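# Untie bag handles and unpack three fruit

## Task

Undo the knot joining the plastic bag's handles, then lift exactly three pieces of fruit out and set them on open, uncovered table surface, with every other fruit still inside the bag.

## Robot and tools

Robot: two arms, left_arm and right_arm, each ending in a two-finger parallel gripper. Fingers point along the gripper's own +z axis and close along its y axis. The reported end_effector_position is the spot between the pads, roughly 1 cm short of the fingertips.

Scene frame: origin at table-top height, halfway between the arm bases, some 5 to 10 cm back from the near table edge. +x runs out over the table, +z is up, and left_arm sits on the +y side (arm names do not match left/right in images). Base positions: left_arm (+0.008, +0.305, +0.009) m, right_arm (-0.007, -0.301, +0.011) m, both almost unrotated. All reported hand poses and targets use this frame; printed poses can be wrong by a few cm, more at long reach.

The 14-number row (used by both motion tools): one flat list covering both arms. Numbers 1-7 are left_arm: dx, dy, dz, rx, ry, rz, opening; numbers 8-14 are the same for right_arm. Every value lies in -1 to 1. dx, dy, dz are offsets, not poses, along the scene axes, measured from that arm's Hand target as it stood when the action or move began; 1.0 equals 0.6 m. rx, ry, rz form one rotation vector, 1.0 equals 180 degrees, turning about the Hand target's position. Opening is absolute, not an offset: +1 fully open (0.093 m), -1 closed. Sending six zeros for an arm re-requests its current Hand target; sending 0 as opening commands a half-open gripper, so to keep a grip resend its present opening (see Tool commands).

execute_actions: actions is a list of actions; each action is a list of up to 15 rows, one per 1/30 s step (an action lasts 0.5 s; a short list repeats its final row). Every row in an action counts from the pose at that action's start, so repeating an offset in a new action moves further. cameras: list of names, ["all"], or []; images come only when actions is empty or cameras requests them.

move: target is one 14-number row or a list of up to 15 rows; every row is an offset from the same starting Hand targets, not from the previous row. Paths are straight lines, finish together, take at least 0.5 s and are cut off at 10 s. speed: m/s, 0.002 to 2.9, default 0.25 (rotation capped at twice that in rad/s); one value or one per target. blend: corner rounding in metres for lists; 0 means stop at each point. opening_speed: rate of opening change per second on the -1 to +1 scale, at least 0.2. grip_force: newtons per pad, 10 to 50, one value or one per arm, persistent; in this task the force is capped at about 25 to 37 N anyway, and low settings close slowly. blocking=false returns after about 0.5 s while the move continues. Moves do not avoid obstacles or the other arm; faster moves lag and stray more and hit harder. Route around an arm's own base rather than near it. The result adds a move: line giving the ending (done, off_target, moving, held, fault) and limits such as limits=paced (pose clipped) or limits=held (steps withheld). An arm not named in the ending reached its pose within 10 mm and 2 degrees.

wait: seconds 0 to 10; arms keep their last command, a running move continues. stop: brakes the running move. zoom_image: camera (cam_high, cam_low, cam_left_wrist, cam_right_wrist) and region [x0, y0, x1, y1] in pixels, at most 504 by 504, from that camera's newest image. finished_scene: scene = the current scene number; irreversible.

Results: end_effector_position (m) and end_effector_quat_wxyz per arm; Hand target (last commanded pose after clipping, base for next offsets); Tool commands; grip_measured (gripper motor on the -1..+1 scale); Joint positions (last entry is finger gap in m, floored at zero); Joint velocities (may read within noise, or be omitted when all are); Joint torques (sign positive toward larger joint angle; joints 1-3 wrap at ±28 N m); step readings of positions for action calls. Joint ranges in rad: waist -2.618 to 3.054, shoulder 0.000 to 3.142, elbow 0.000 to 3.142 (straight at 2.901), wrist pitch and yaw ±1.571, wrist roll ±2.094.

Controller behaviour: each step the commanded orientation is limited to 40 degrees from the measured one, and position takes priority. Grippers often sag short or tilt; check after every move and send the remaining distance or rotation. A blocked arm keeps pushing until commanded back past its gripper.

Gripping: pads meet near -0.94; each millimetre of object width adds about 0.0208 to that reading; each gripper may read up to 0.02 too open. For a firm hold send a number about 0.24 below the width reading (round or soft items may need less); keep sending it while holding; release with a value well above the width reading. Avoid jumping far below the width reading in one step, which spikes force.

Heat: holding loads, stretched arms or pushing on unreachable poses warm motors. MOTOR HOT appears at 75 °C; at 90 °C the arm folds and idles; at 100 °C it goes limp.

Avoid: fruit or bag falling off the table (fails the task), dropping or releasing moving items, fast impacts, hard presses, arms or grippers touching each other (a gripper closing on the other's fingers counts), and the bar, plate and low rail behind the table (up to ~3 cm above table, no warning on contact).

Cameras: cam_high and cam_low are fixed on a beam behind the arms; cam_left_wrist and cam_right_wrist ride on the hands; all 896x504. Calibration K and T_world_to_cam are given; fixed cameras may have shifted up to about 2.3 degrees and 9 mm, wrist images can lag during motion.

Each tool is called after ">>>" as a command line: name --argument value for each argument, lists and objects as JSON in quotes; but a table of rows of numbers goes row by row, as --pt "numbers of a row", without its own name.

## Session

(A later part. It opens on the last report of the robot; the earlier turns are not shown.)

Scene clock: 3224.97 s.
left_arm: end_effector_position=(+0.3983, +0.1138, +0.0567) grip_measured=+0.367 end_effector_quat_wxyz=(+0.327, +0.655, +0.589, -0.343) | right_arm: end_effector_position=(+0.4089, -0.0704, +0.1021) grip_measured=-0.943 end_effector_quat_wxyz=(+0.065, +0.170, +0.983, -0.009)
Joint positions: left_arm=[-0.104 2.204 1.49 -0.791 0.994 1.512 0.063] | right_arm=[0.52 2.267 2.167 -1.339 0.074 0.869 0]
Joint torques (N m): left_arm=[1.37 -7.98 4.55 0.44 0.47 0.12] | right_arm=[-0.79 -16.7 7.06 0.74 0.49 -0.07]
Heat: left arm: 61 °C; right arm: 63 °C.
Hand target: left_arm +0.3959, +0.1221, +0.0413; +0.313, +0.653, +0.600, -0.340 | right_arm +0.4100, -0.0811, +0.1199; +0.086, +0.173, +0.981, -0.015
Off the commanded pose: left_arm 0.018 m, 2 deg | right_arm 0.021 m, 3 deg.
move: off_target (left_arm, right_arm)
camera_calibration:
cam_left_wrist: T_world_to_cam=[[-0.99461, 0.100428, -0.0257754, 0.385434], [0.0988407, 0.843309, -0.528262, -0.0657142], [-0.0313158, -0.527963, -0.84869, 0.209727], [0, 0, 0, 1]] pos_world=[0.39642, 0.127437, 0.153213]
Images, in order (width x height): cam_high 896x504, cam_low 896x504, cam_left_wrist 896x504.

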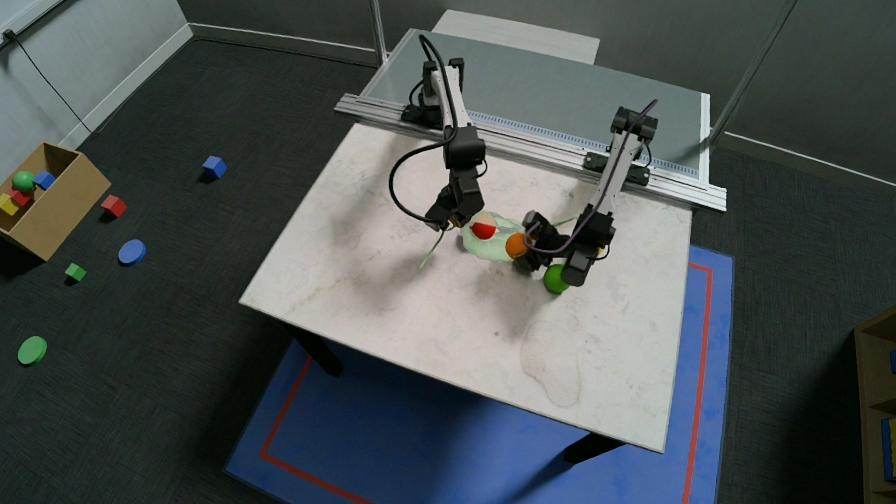

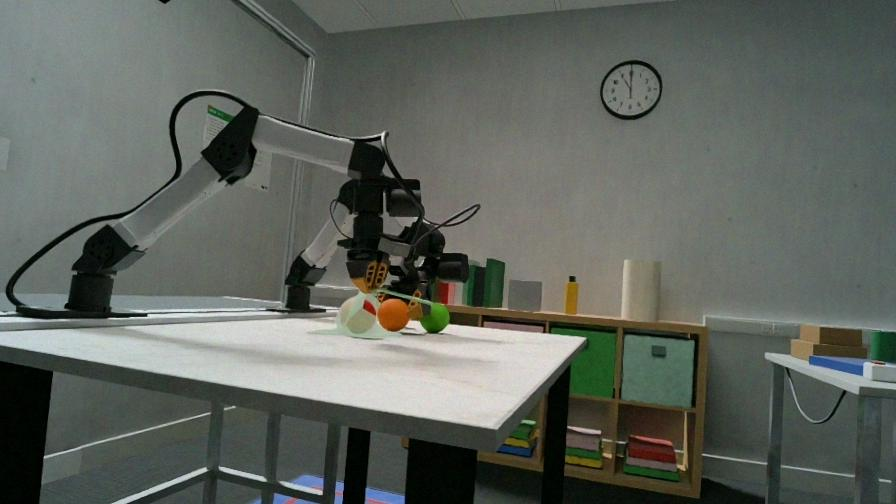

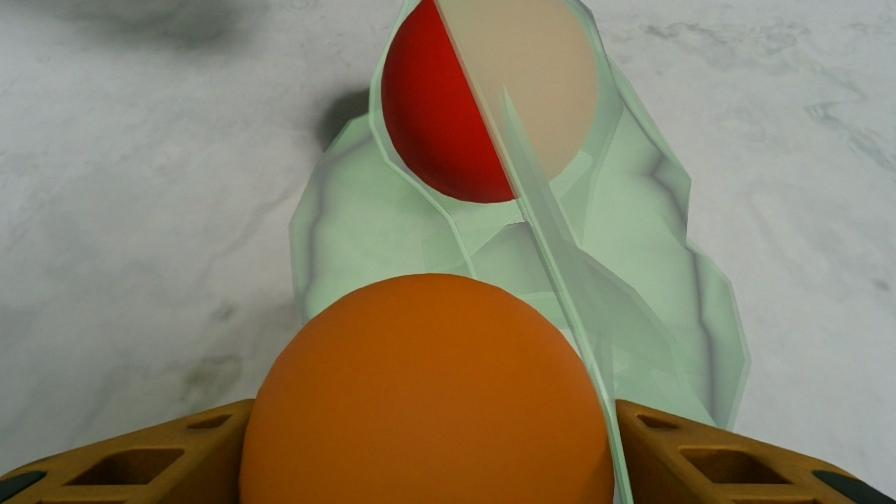

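>>> move --target '[0,0,-0.008,0,0,0,0.2,0,0,0,0,0,0,-1]' --speed 0.03 --cameras '["cam_low"]'

>>> zoom_image --camera "cam_low" --region '[280, 230, 480, 370]'

Scene clock: 3238.23 s.
left_arm: end_effector_position=(+0.3991, +0.1130, +0.0557) grip_measured=+0.367 end_effector_quat_wxyz=(+0.331, +0.655, +0.586, -0.343) | right_arm: end_effector_position=(+0.4089, -0.0704, +0.1021) grip_measured=-0.943 end_effector_quat_wxyz=(+0.065, +0.170, +0.983, -0.009)
Joint positions: left_arm=[-0.104 2.207 1.486 -0.777 1.002 1.512 0.063] | right_arm=[0.52 2.267 2.167 -1.339 0.074 0.869 0]
Joint torques (N m): left_arm=[1.5 -7.56 4.37 0.52 0.43 0.12] | right_arm=[-0.8 -16.83 6.95 0.72 0.46 -0.07]
Heat: left arm: 58 °C; right arm: 63 °C.
Hand target: left_arm +0.3958, +0.1221, +0.0364; +0.313, +0.653, +0.600, -0.341 | right_arm +0.4100, -0.0811, +0.1199; +0.086, +0.173, +0.981, -0.015
Off the commanded pose: left_arm 0.022 m, 3 deg | right_arm 0.021 m, 3 deg.
move: off_target (left_arm, right_arm)
Images, in order (width x height): cam_low 896x504.

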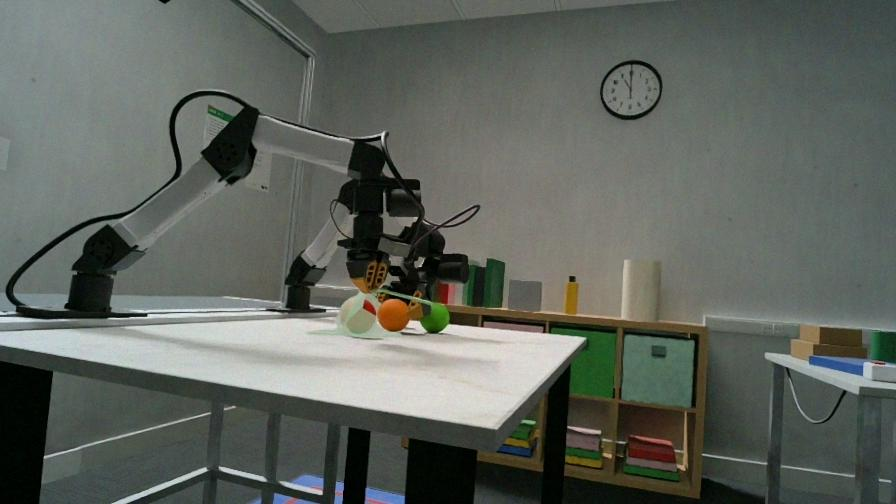

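Scaled by 2.520 from the camera's 896x504 image, which has a finer 1280x720 frame.

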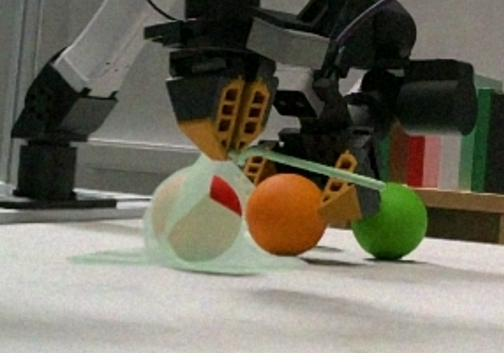

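>>> move --target '[0,0,0.006,0,0,0,0.72,0,0,0,0,0,0,-1]' --speed 0.05 --opening_speed 0.3 --cameras '["cam_left_wrist","cam_low"]'

Scene clock: 3250.50 s.
left_arm: end_effector_position=(+0.4009, +0.1173, +0.0540) grip_measured=+0.718 end_effector_quat_wxyz=(+0.330, +0.656, +0.590, -0.337) | right_arm: end_effector_position=(+0.4105, -0.0732, +0.1024) grip_measured=-0.943 end_effector_quat_wxyz=(+0.071, +0.170, +0.983, -0.017)
Joint positions: left_arm=[-0.096 2.207 1.486 -0.777 0.989 1.516 0.08] | right_arm=[0.52 2.267 2.167 -1.339 0.094 0.869 0]
Joint torques (N m): left_arm=[0.68 -7.9 4.79 0.41 0.5 0.07] | right_arm=[-0.94 -16.88 6.82 0.72 0.31 -0.04]
Heat: left arm: 58 °C; right arm: 63 °C.
Hand target: left_arm +0.3958, +0.1221, +0.0400; +0.313, +0.653, +0.600, -0.341 | right_arm +0.4100, -0.0811, +0.1199; +0.086, +0.173, +0.981, -0.015
Off the commanded pose: left_arm 0.016 m, 2 deg | right_arm 0.019 m, 2 deg.
move: off_target (left_arm, right_arm)
camera_calibration:
cam_left_wrist: T_world_to_cam=[[-0.994885, 0.0943856, -0.035993, 0.388847], [0.0992096, 0.845896, -0.524039, -0.070999], [-0.0190154, -0.52493, -0.850933, 0.204167], [0, 0, 0, 1]] pos_world=[0.397784, 0.13053, 0.150522]
Images, in order (width x height): cam_low 896x504, cam_left_wrist 896x504.

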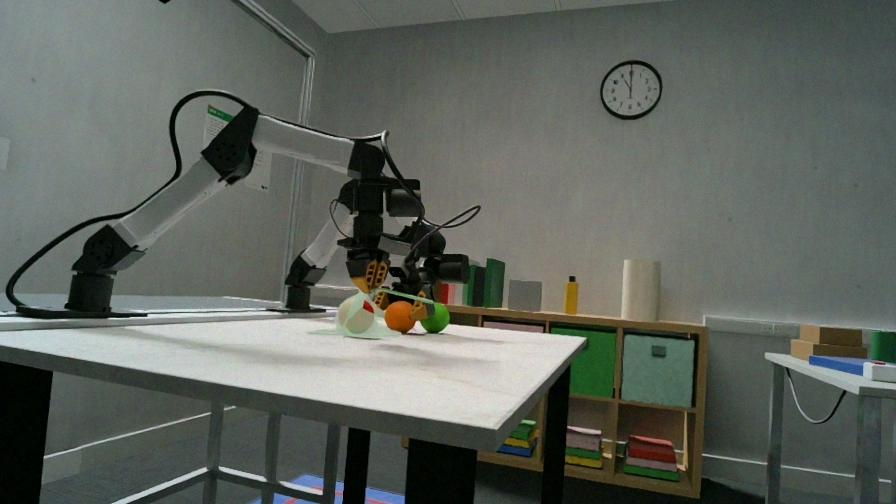

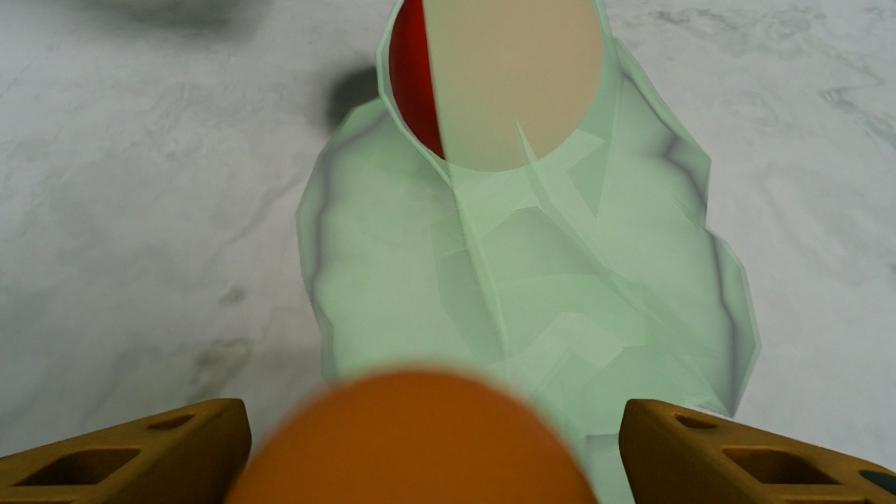

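>>> wait --seconds 0.3 --cameras '["cam_left_wrist","cam_low","cam_high"]'

>>> zoom_image --camera "cam_low" --region '[280, 230, 480, 370]'

>>> zoom_image --camera "cam_high" --region '[410, 170, 610, 310]'

Scene clock: 3260.30 s.
left_arm: end_effector_position=(+0.4009, +0.1174, +0.0539) grip_measured=+0.718 end_effector_quat_wxyz=(+0.329, +0.656, +0.590, -0.337) | right_arm: end_effector_position=(+0.4105, -0.0732, +0.1024) grip_measured=-0.943 end_effector_quat_wxyz=(+0.071, +0.170, +0.983, -0.017)
Joint positions: left_arm=[-0.096 2.207 1.486 -0.777 0.989 1.516 0.08] | right_arm=[0.52 2.267 2.167 -1.339 0.094 0.869 0]
Joint torques (N m): left_arm=[0.8 -7.98 4.78 0.41 0.5 0.07] | right_arm=[-0.92 -16.91 6.74 0.69 0.28 -0.1]
Heat: left arm: 59 °C; right arm: 63 °C.
Hand target: left_arm +0.3958, +0.1221, +0.0400; +0.313, +0.653, +0.600, -0.341 | right_arm +0.4100, -0.0810, +0.1199; +0.086, +0.173, +0.981, -0.015
Tool commands: left_gripper/opening=+0.72 right_gripper/opening=-1.0
Off the commanded pose: left_arm 0.016 m, 2 deg | right_arm 0.019 m, 2 deg.
wait: 0.30 s; at rest from the start
camera_calibration:
cam_left_wrist: T_world_to_cam=[[-0.994887, 0.094346, -0.0360441, 0.388857], [0.0992098, 0.84609, -0.523726, -0.0711228], [-0.0189149, -0.524624, -0.851124, 0.204031], [0, 0, 0, 1]] pos_world=[0.397784, 0.130529, 0.150423]
Images, in order (width x height): cam_high 896x504, cam_low 896x504, cam_left_wrist 896x504.

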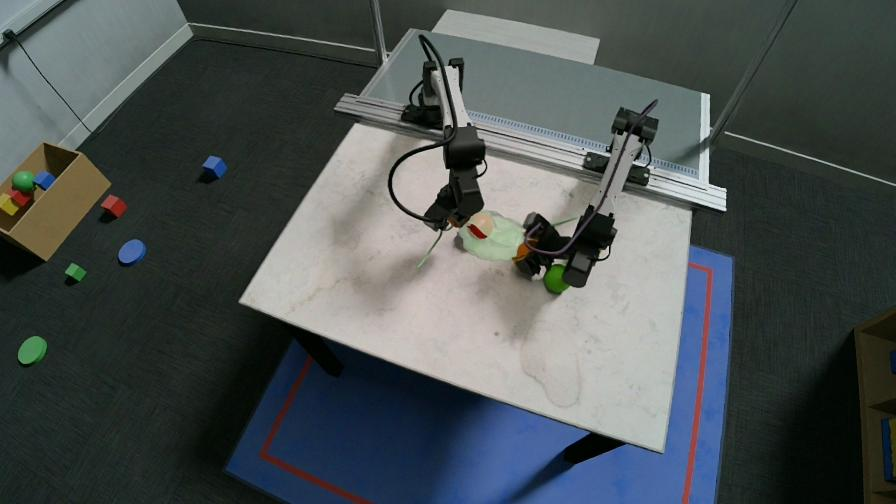

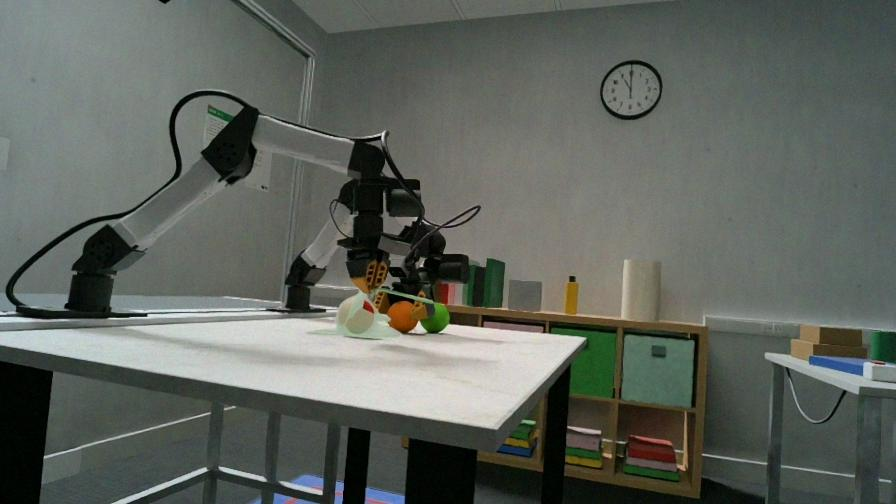

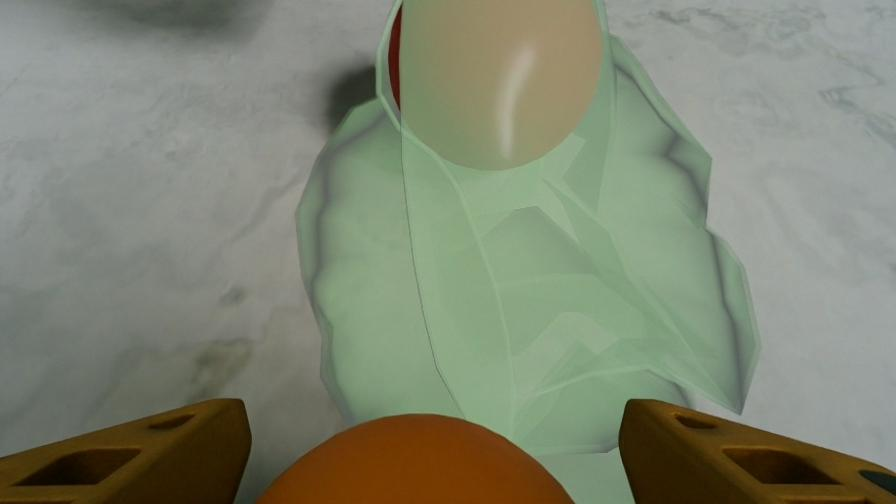

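Scaled by 2.520 from the camera's 896x504 image, which has a finer 1280x720 frame.

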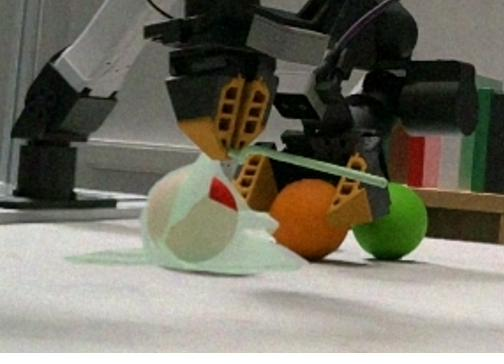

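Scaled by 2.520 from the camera's 896x504 image, which has a finer 1280x720 frame.

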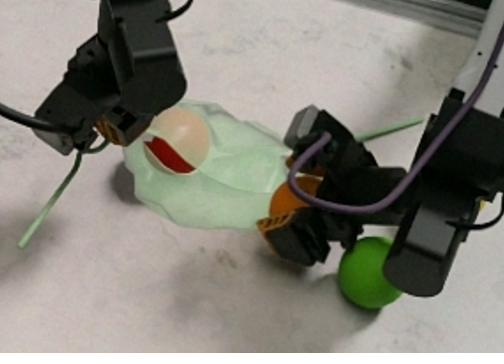

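>>> move --target '[0,0,0,0,0,0,0.2,0,0,0,0,0,0,-1]' --opening_speed 0.5 --cameras '["cam_left_wrist","cam_low"]'

>>> zoom_image --camera "cam_low" --region '[280, 230, 480, 370]'

Scene clock: 3288.93 s.
left_arm: end_effector_position=(+0.4006, +0.1171, +0.0544) grip_measured=+0.201 end_effector_quat_wxyz=(+0.330, +0.655, +0.590, -0.338) | right_arm: end_effector_position=(+0.4105, -0.0732, +0.1024) grip_measured=-0.943 end_effector_quat_wxyz=(+0.071, +0.170, +0.983, -0.017)
Joint positions: left_arm=[-0.096 2.207 1.486 -0.778 0.992 1.516 0.055] | right_arm=[0.52 2.267 2.167 -1.339 0.094 0.869 0]
Joint velocities: left_arm=[-0.007 -0.002 0.012 0.007 0.007 -0.051 0.007] | right_arm=[within noise]
Joint torques (N m): left_arm=[0.79 -8.03 4.78 0.43 0.47 0.09] | right_arm=[-0.94 -16.85 6.79 0.71 0.31 -0.04]
Heat: left arm: 59 °C; right arm: 64 °C.
Hand target: left_arm +0.3958, +0.1221, +0.0400; +0.313, +0.653, +0.600, -0.341 | right_arm +0.4100, -0.0810, +0.1199; +0.086, +0.173, +0.981, -0.015
Off the commanded pose: left_arm 0.016 m, 2 deg | right_arm 0.019 m, 2 deg.
move: off_target (left_arm, right_arm)
camera_calibration:
cam_left_wrist: T_world_to_cam=[[-0.994883, 0.0947236, -0.0351416, 0.388588], [0.0989898, 0.844323, -0.526612, -0.0701598], [-0.0202117, -0.527396, -0.849379, 0.204984], [0, 0, 0, 1]] pos_world=[0.397688, 0.130537, 0.150817]
Images, in order (width x height): cam_low 896x504, cam_left_wrist 896x504.

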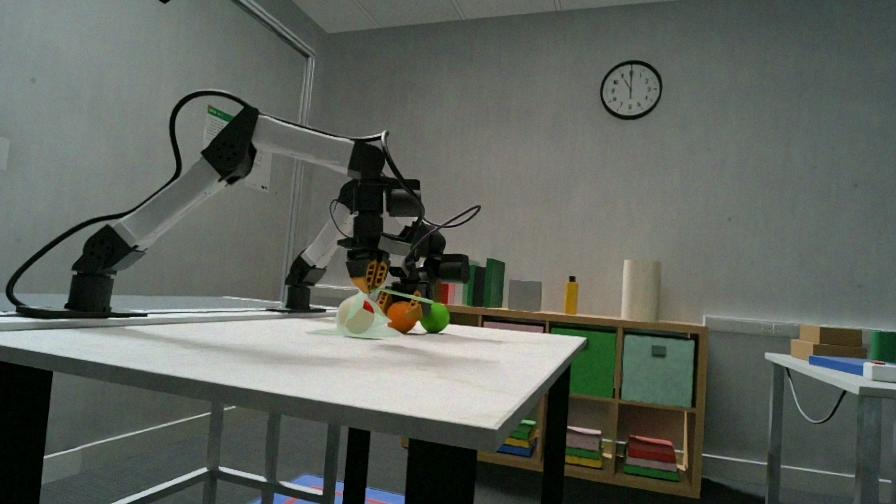

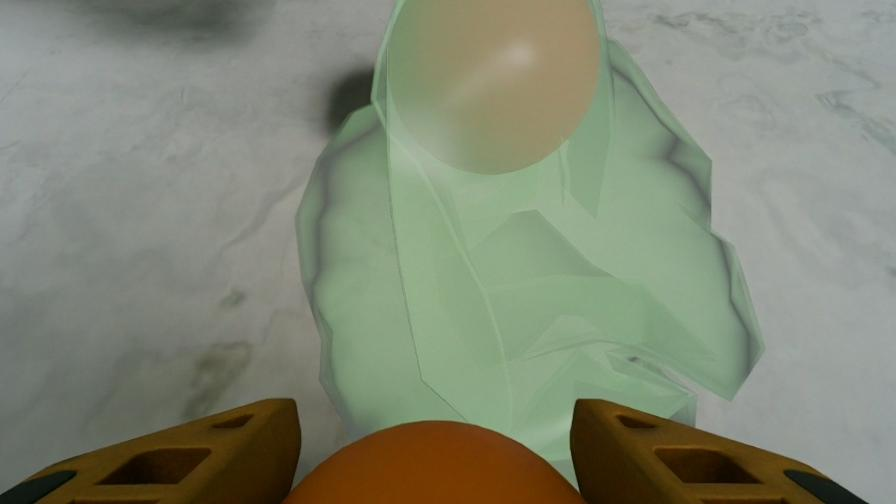

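Scaled by 2.520 from the camera's 896x504 image, which has a finer 1280x720 frame.

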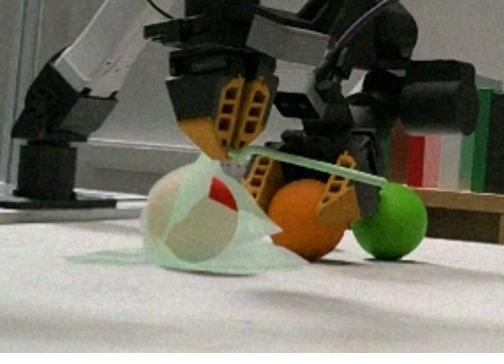

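>>> move --pt "0 0 0 0 0 0 0.75 0 0 0 0 0 0 -1" --pt "0 0.043 0.003 0 0 0 0.75 0 0 0 0 0 0 -1" --speed 0.04 --opening_speed 0.8 --cameras '["cam_left_wrist","cam_low","cam_high"]'

>>> zoom_image --camera "cam_low" --region '[280, 230, 480, 370]'

Scene clock: 3317.40 s.
left_arm: end_effector_position=(+0.3971, +0.1430, +0.0539) grip_measured=+0.748 end_effector_quat_wxyz=(+0.331, +0.658, +0.588, -0.335) | right_arm: end_effector_position=(+0.4105, -0.0732, +0.1024) grip_measured=-0.943 end_effector_quat_wxyz=(+0.071, +0.170, +0.983, -0.017)
Joint positions: left_arm=[-0.034 2.209 1.49 -0.872 0.99 1.636 0.081] | right_arm=[0.52 2.267 2.167 -1.339 0.094 0.869 0]
Joint torques (N m): left_arm=[0.87 -7.09 6.54 0.09 0.48 -0.01] | right_arm=[-0.99 -16.84 6.69 0.71 0.29 -0.07]
Heat: left arm: 59 °C; right arm: 65 °C.
Hand target: left_arm +0.3958, +0.1480, +0.0418; +0.313, +0.653, +0.600, -0.341 | right_arm +0.4100, -0.0810, +0.1199; +0.086, +0.173, +0.981, -0.015
Off the commanded pose: left_arm 0.013 m, 3 deg | right_arm 0.019 m, 2 deg.
move: off_target (left_arm, right_arm)
camera_calibration:
cam_left_wrist: T_world_to_cam=[[-0.994254, 0.0978733, -0.0433601, 0.382343], [0.10606, 0.845733, -0.52296, -0.0951818], [-0.0145127, -0.524553, -0.851254, 0.215708], [0, 0, 0, 1]] pos_world=[0.393372, 0.156228, 0.150425]
Images, in order (width x height): cam_high 896x504, cam_low 896x504, cam_left_wrist 896x504.

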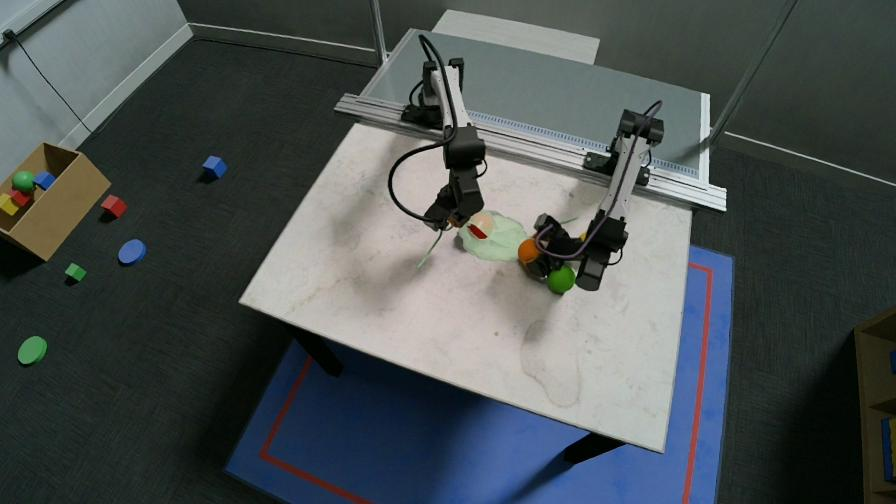

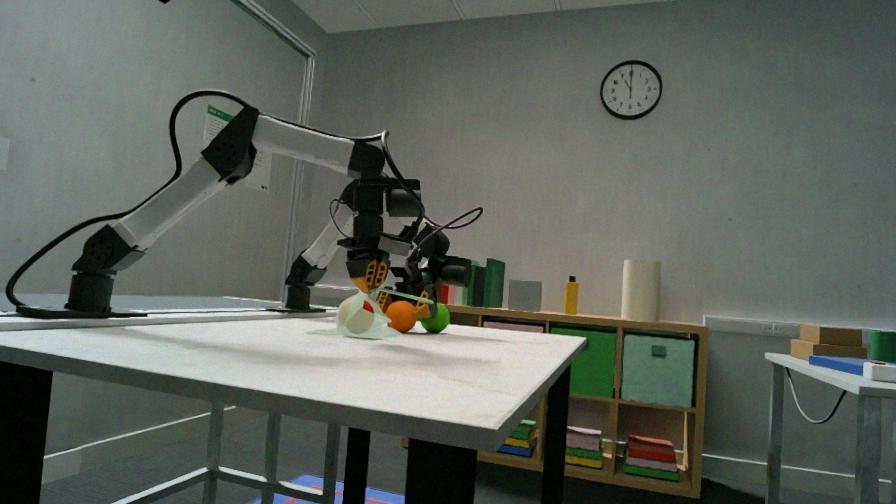

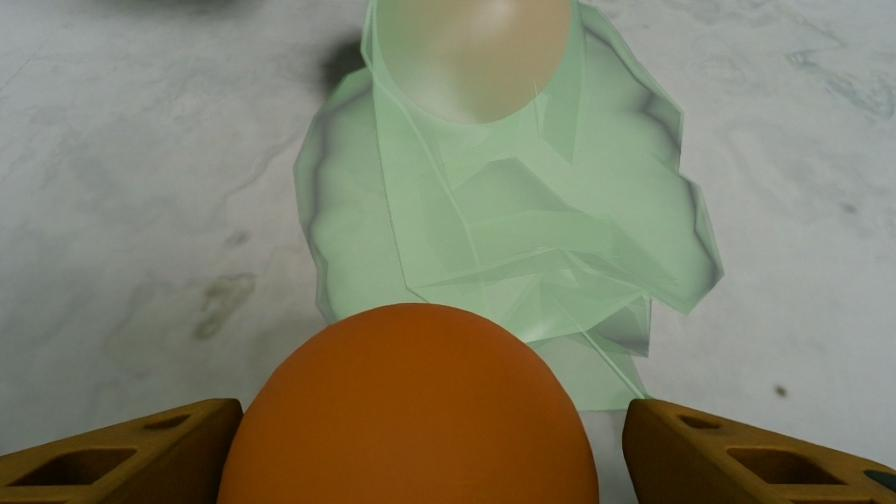

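Scaled by 2.520 from the camera's 896x504 image, which has a finer 1280x720 frame.

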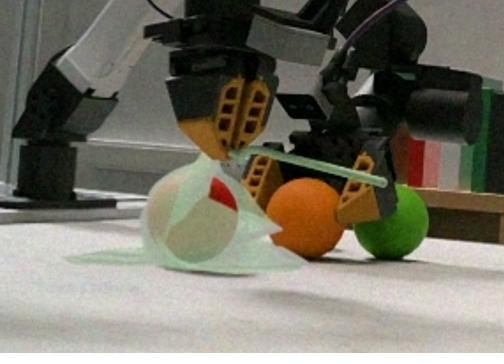

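>>> move --target '[0,0,0,0,0,0,0.2,0,0,0,0,0,0,-1]' --opening_speed 0.5 --cameras '["cam_left_wrist","cam_low","cam_high"]'

Scene clock: 3330.40 s.
left_arm: end_effector_position=(+0.3968, +0.1430, +0.0541) grip_measured=+0.315 end_effector_quat_wxyz=(+0.331, +0.658, +0.588, -0.336) | right_arm: end_effector_position=(+0.4105, -0.0732, +0.1024) grip_measured=-0.943 end_effector_quat_wxyz=(+0.071, +0.170, +0.983, -0.017)
Joint positions: left_arm=[-0.034 2.209 1.49 -0.873 0.99 1.637 0.06] | right_arm=[0.52 2.267 2.167 -1.339 0.094 0.869 0]
Joint torques (N m): left_arm=[0.83 -7.06 6.57 0.12 0.49 -0.02] | right_arm=[-0.98 -16.92 6.68 0.72 0.3 -0.05]
Heat: left arm: 56 °C; right arm: 65 °C.
Hand target: left_arm +0.3958, +0.1479, +0.0418; +0.313, +0.653, +0.600, -0.341 | right_arm +0.4100, -0.0810, +0.1199; +0.086, +0.173, +0.981, -0.015
Off the commanded pose: left_arm 0.013 m, 3 deg | right_arm 0.019 m, 2 deg.
move: off_target (left_arm, right_arm)
camera_calibration:
cam_left_wrist: T_world_to_cam=[[-0.994262, 0.0981831, -0.0424749, 0.381973], [0.105846, 0.845322, -0.523666, -0.0948562], [-0.0155102, -0.525157, -0.850864, 0.216218], [0, 0, 0, 1]] pos_world=[0.393175, 0.156229, 0.150524]
Images, in order (width x height): cam_high 896x504, cam_low 896x504, cam_left_wrist 896x504.

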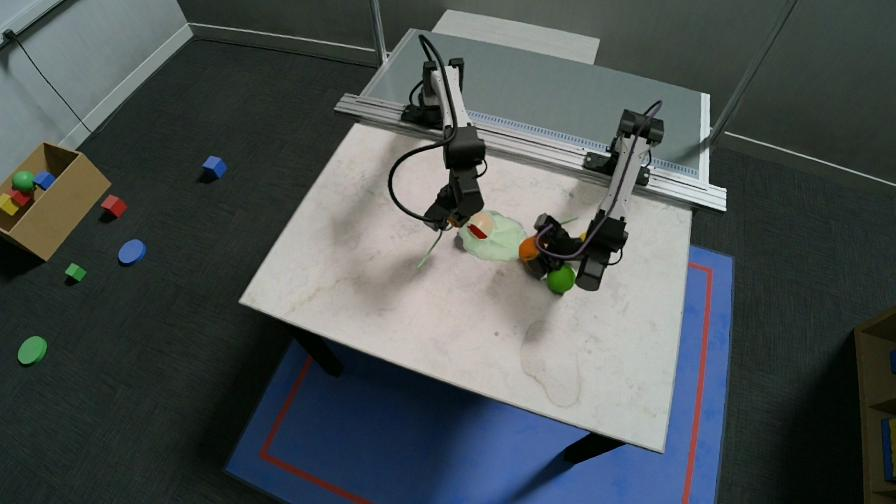

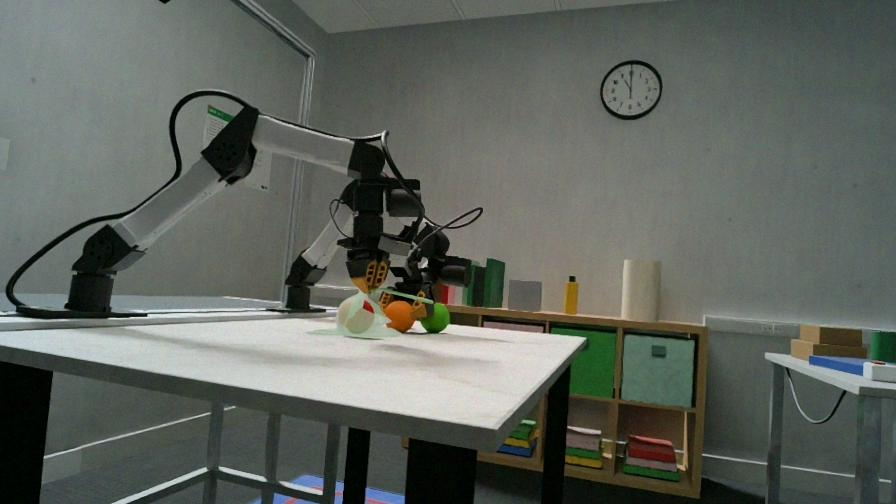

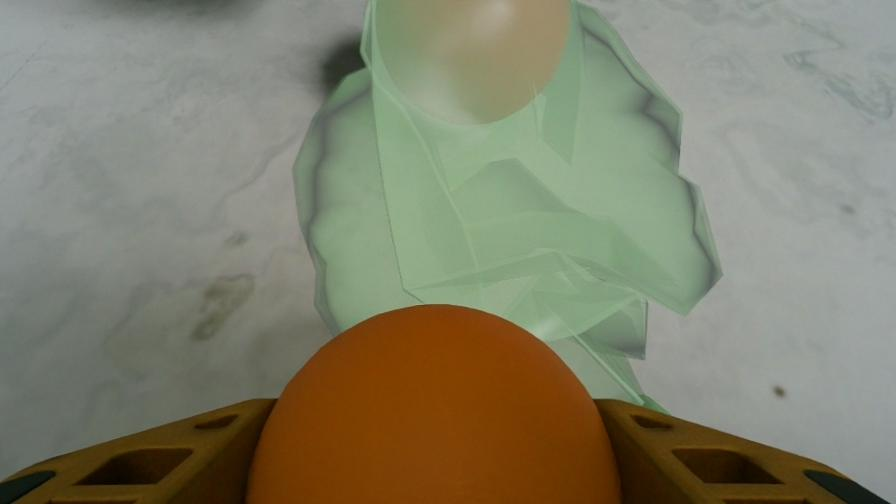

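>>> move --target '[0,0,0.22,0,0,0,0.2,0,0,0,0,0,0,-1]' --speed 0.08 --cameras '["cam_left_wrist","cam_low","cam_high"]'

>>> zoom_image --camera "cam_low" --region '[280, 230, 480, 370]'

Scene clock: 3340.47 s.
left_arm: end_effector_position=(+0.3941, +0.1439, +0.1601) grip_measured=+0.315 end_effector_quat_wxyz=(+0.304, +0.646, +0.603, -0.356) | right_arm: end_effector_position=(+0.4105, -0.0732, +0.1024) grip_measured=-0.943 end_effector_quat_wxyz=(+0.071, +0.170, +0.983, -0.017)
Joint positions: left_arm=[-0.032 2.133 1.81 -1.347 0.979 1.637 0.06] | right_arm=[0.52 2.267 2.167 -1.339 0.094 0.869 0]
Joint torques (N m): left_arm=[0.98 -11.29 7.73 0.04 0.58 0.05] | right_arm=[-0.79 -16.9 6.82 0.72 0.3 -0.05]
Heat: left arm: 55 °C; right arm: 66 °C.
Hand target: left_arm +0.3958, +0.1478, +0.1738; +0.313, +0.653, +0.600, -0.341 | right_arm +0.4100, -0.0810, +0.1199; +0.086, +0.173, +0.981, -0.015
Off the commanded pose: left_arm 0.014 m, 2 deg | right_arm 0.019 m, 2 deg.
move: off_target (left_arm, right_arm)
camera_calibration:
cam_left_wrist: T_world_to_cam=[[-0.99473, 0.0962384, 0.0353516, 0.371698], [0.0641768, 0.853373, -0.517335, -0.0255366], [-0.0799556, -0.51234, -0.855052, 0.331172], [0, 0, 0, 1]] pos_world=[0.397857, 0.155693, 0.256818]
Images, in order (width x height): cam_high 896x504, cam_low 896x504, cam_left_wrist 896x504.

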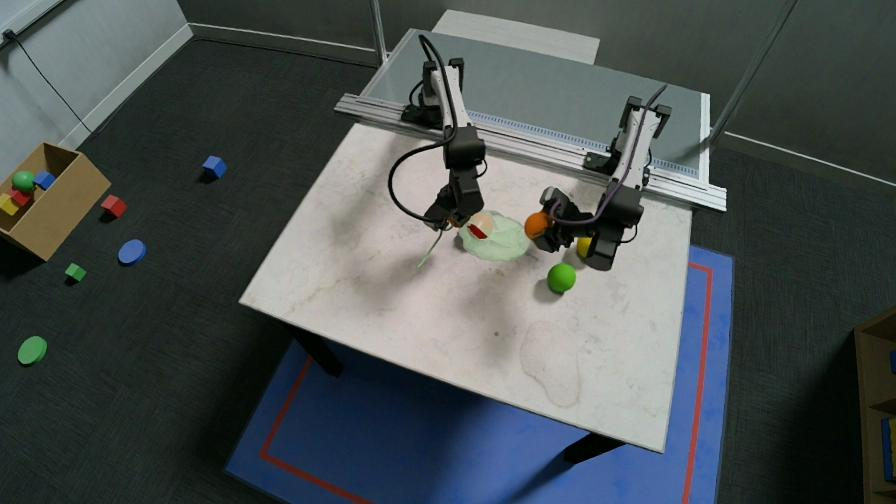

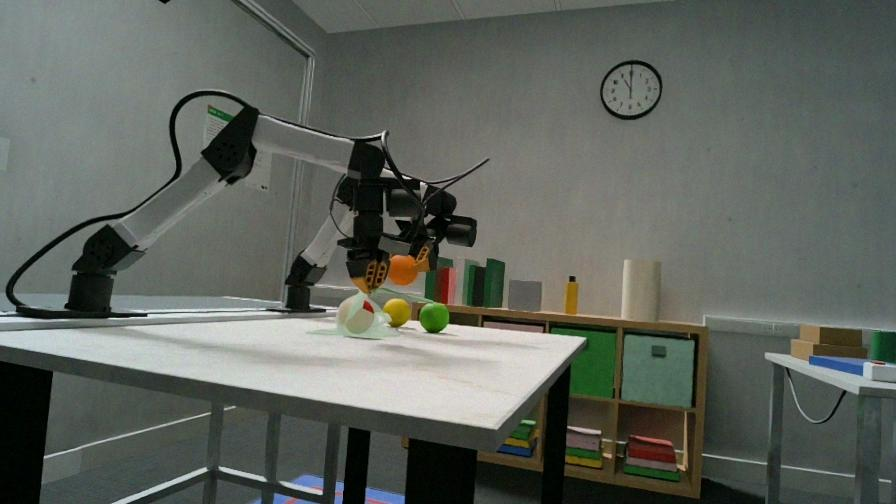

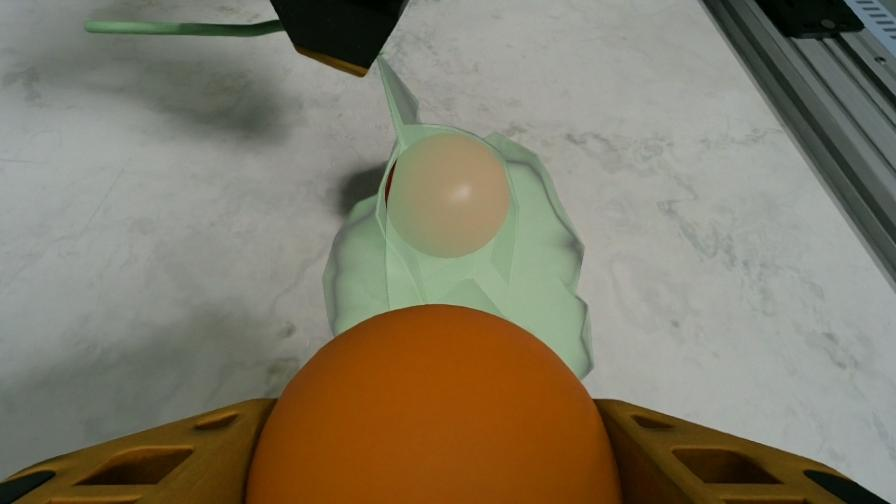

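Scaled by 2.520 from the camera's 896x504 image, which has a finer 1280x720 frame.

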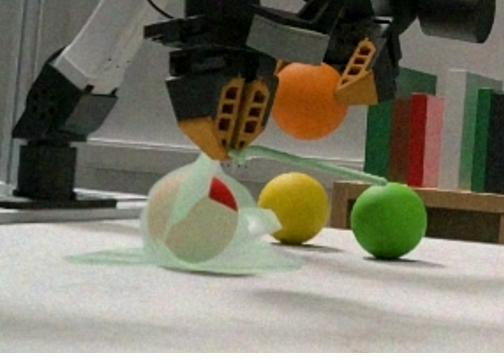

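>>> move --target '[0.262,-0.143,0,0,0,0.194,0.2,0,0,0,0,0,0,-1]' --speed 0.12 --cameras '["cam_high"]'

>>> move --target '[0,0,-0.195,0,0,0,0.2,0,0,0,0,0,0,-1]' --speed 0.08 --cameras '["cam_left_wrist","cam_low","cam_high"]'

>>> zoom_image --camera "cam_low" --region '[320, 230, 520, 370]'

Scene clock: 3355.70 s.
left_arm: end_effector_position=(+0.5449, +0.0634, +0.1754) grip_measured=+0.315 end_effector_quat_wxyz=(+0.396, +0.447, +0.767, -0.236) | right_arm: end_effector_position=(+0.4105, -0.0732, +0.1024) grip_measured=-0.943 end_effector_quat_wxyz=(+0.071, +0.170, +0.983, -0.017)
Joint positions: left_arm=[-0.227 2.24 1.971 -0.532 0.648 0.532 0.06] | right_arm=[0.52 2.267 2.167 -1.339 0.094 0.869 0]
Joint torques (N m): left_arm=[0.13 -9.48 9.44 1.96 0.22 -0.11] | right_arm=[-0.98 -16.83 6.75 0.71 0.28 -0.05]
Heat: left arm: 59 °C; right arm: 66 °C.
Hand target: left_arm +0.5530, +0.0621, +0.1740; +0.401, +0.443, +0.768, -0.231 | right_arm +0.4100, -0.0810, +0.1199; +0.086, +0.173, +0.981, -0.015
Off the commanded pose: left_arm 0.008 m, 1 deg | right_arm 0.019 m, 2 deg.
move: off_target (right_arm)
Images, in order (width x height): cam_high 896x504.

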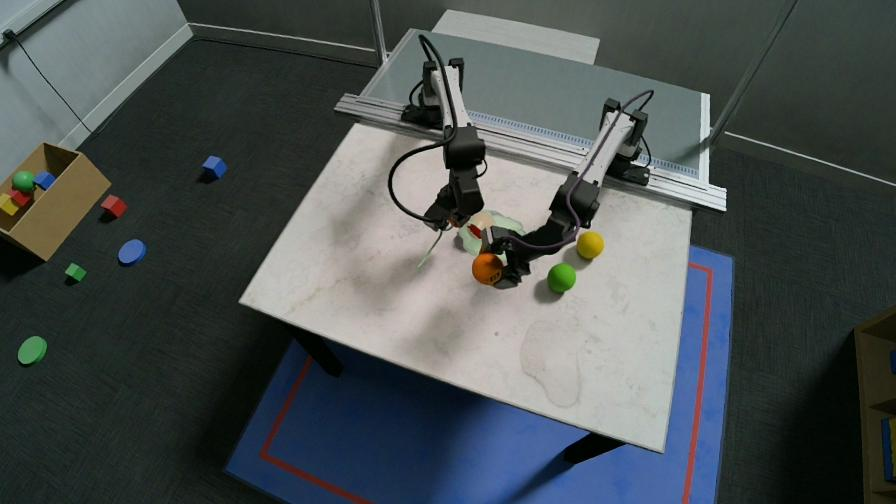

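Scene clock: 3357.87 s.
left_arm: end_effector_position=(+0.5540, +0.0627, +0.0702) grip_measured=+0.315 end_effector_quat_wxyz=(+0.409, +0.448, +0.761, -0.231) | right_arm: end_effector_position=(+0.4105, -0.0732, +0.1024) grip_measured=-0.943 end_effector_quat_wxyz=(+0.071, +0.170, +0.983, -0.017)
Joint positions: left_arm=[-0.227 2.355 1.721 -0.136 0.644 0.53 0.06] | right_arm=[0.52 2.267 2.167 -1.339 0.094 0.869 0]
Joint torques (N m): left_arm=[-0.1 -10.07 6.15 1.99 0.25 -0.13] | right_arm=[-0.98 -16.88 6.78 0.71 0.31 -0.05]
Heat: left arm: 60 °C; right arm: 66 °C.
Hand target: left_arm +0.5530, +0.0621, +0.0569; +0.401, +0.443, +0.768, -0.231 | right_arm +0.4100, -0.0810, +0.1199; +0.086, +0.173, +0.981, -0.015
Off the commanded pose: left_arm 0.013 m, 1 deg | right_arm 0.019 m, 2 deg.
move: off_target (left_arm, right_arm)
camera_calibration:
cam_left_wrist: T_world_to_cam=[[-0.874548, -0.484683, -0.0157743, 0.51522], [-0.406413, 0.750289, -0.521435, 0.25443], [0.264566, -0.449609, -0.853145, 0.0305085], [0, 0, 0, 1]] pos_world=[0.545917, 0.0725392, 0.166824]
Images, in order (width x height): cam_high 896x504, cam_low 896x504, cam_left_wrist 896x504.

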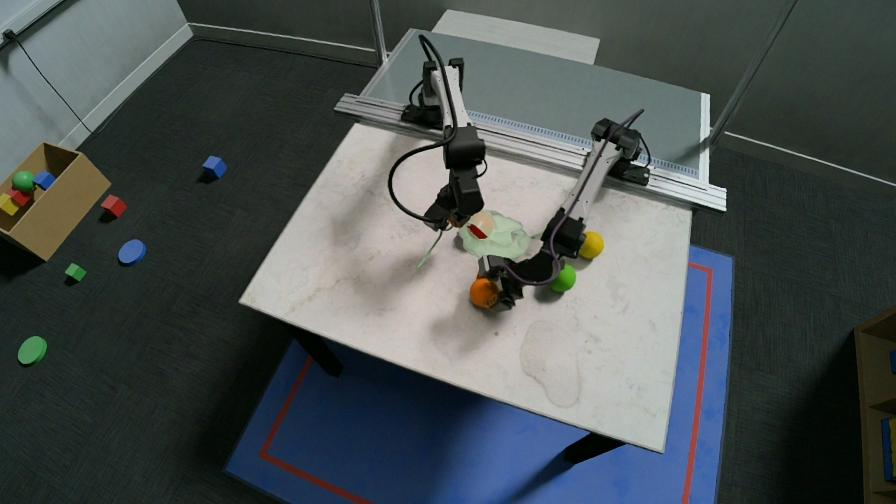

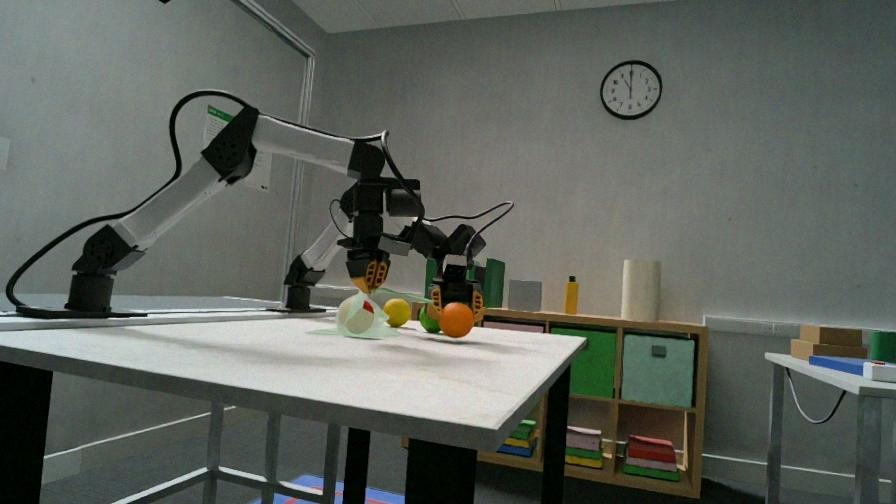

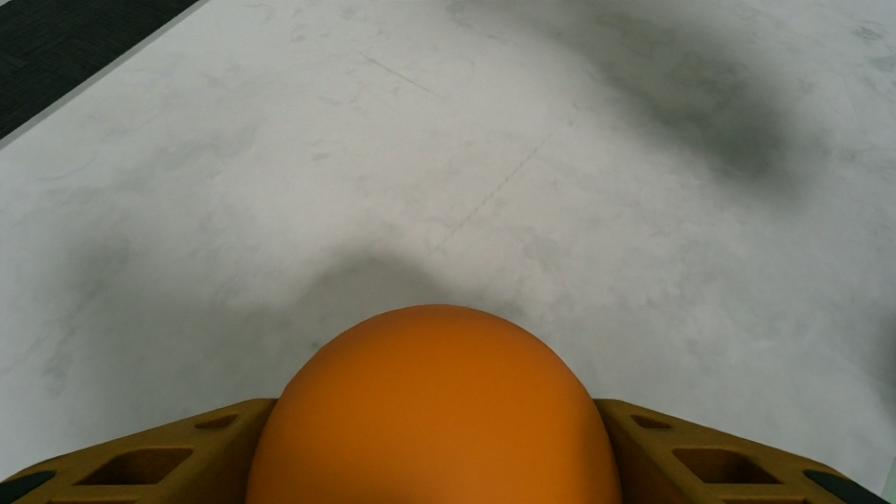

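Scaled by 2.520 from the camera's 896x504 image, which has a finer 1280x720 frame.

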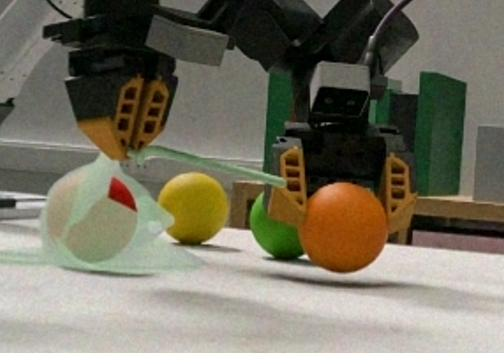

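>>> move --target '[0,0,-0.02,0,0,0,0.2,0,0,0,0,0,0,-1]' --speed 0.04 --cameras '["cam_low"]'

>>> zoom_image --camera "cam_low" --region '[400, 280, 500, 350]'

Scene clock: 3373.70 s.
left_arm: end_effector_position=(+0.5551, +0.0621, +0.0620) grip_measured=+0.315 end_effector_quat_wxyz=(+0.412, +0.448, +0.759, -0.231) | right_arm: end_effector_position=(+0.4105, -0.0732, +0.1024) grip_measured=-0.943 end_effector_quat_wxyz=(+0.071, +0.170, +0.983, -0.017)
Joint positions: left_arm=[-0.228 2.371 1.708 -0.098 0.644 0.529 0.06] | right_arm=[0.52 2.267 2.167 -1.339 0.094 0.869 0]
Joint torques (N m): left_arm=[-0.03 -9.83 5.93 1.99 0.23 -0.12] | right_arm=[-0.84 -16.8 6.8 0.71 0.29 -0.05]
Heat: left arm: 59 °C; right arm: 66 °C.
Hand target: left_arm +0.5529, +0.0621, +0.0448; +0.400, +0.443, +0.768, -0.231 | right_arm +0.4100, -0.0810, +0.1199; +0.086, +0.173, +0.981, -0.015
Off the commanded pose: left_arm 0.017 m, 2 deg | right_arm 0.019 m, 2 deg.
move: off_target (left_arm, right_arm)
Images, in order (width x height): cam_low 896x504.

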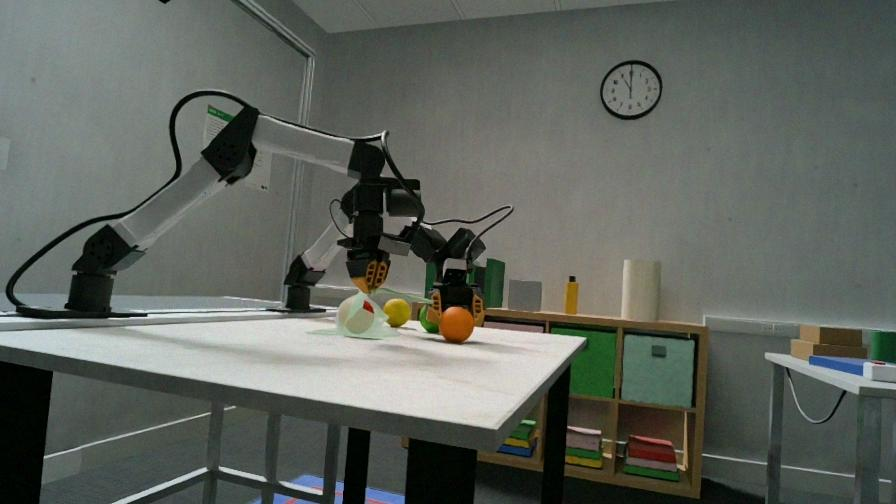

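Scaled by 5.040 from the camera's 896x504 image, which has a finer 1280x720 frame.

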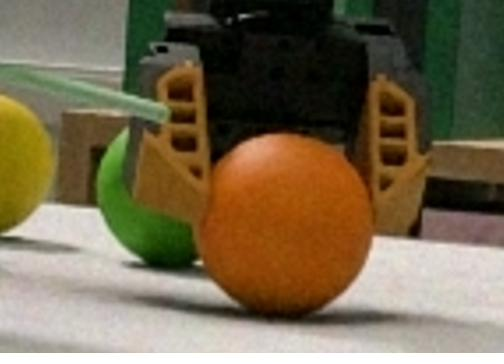

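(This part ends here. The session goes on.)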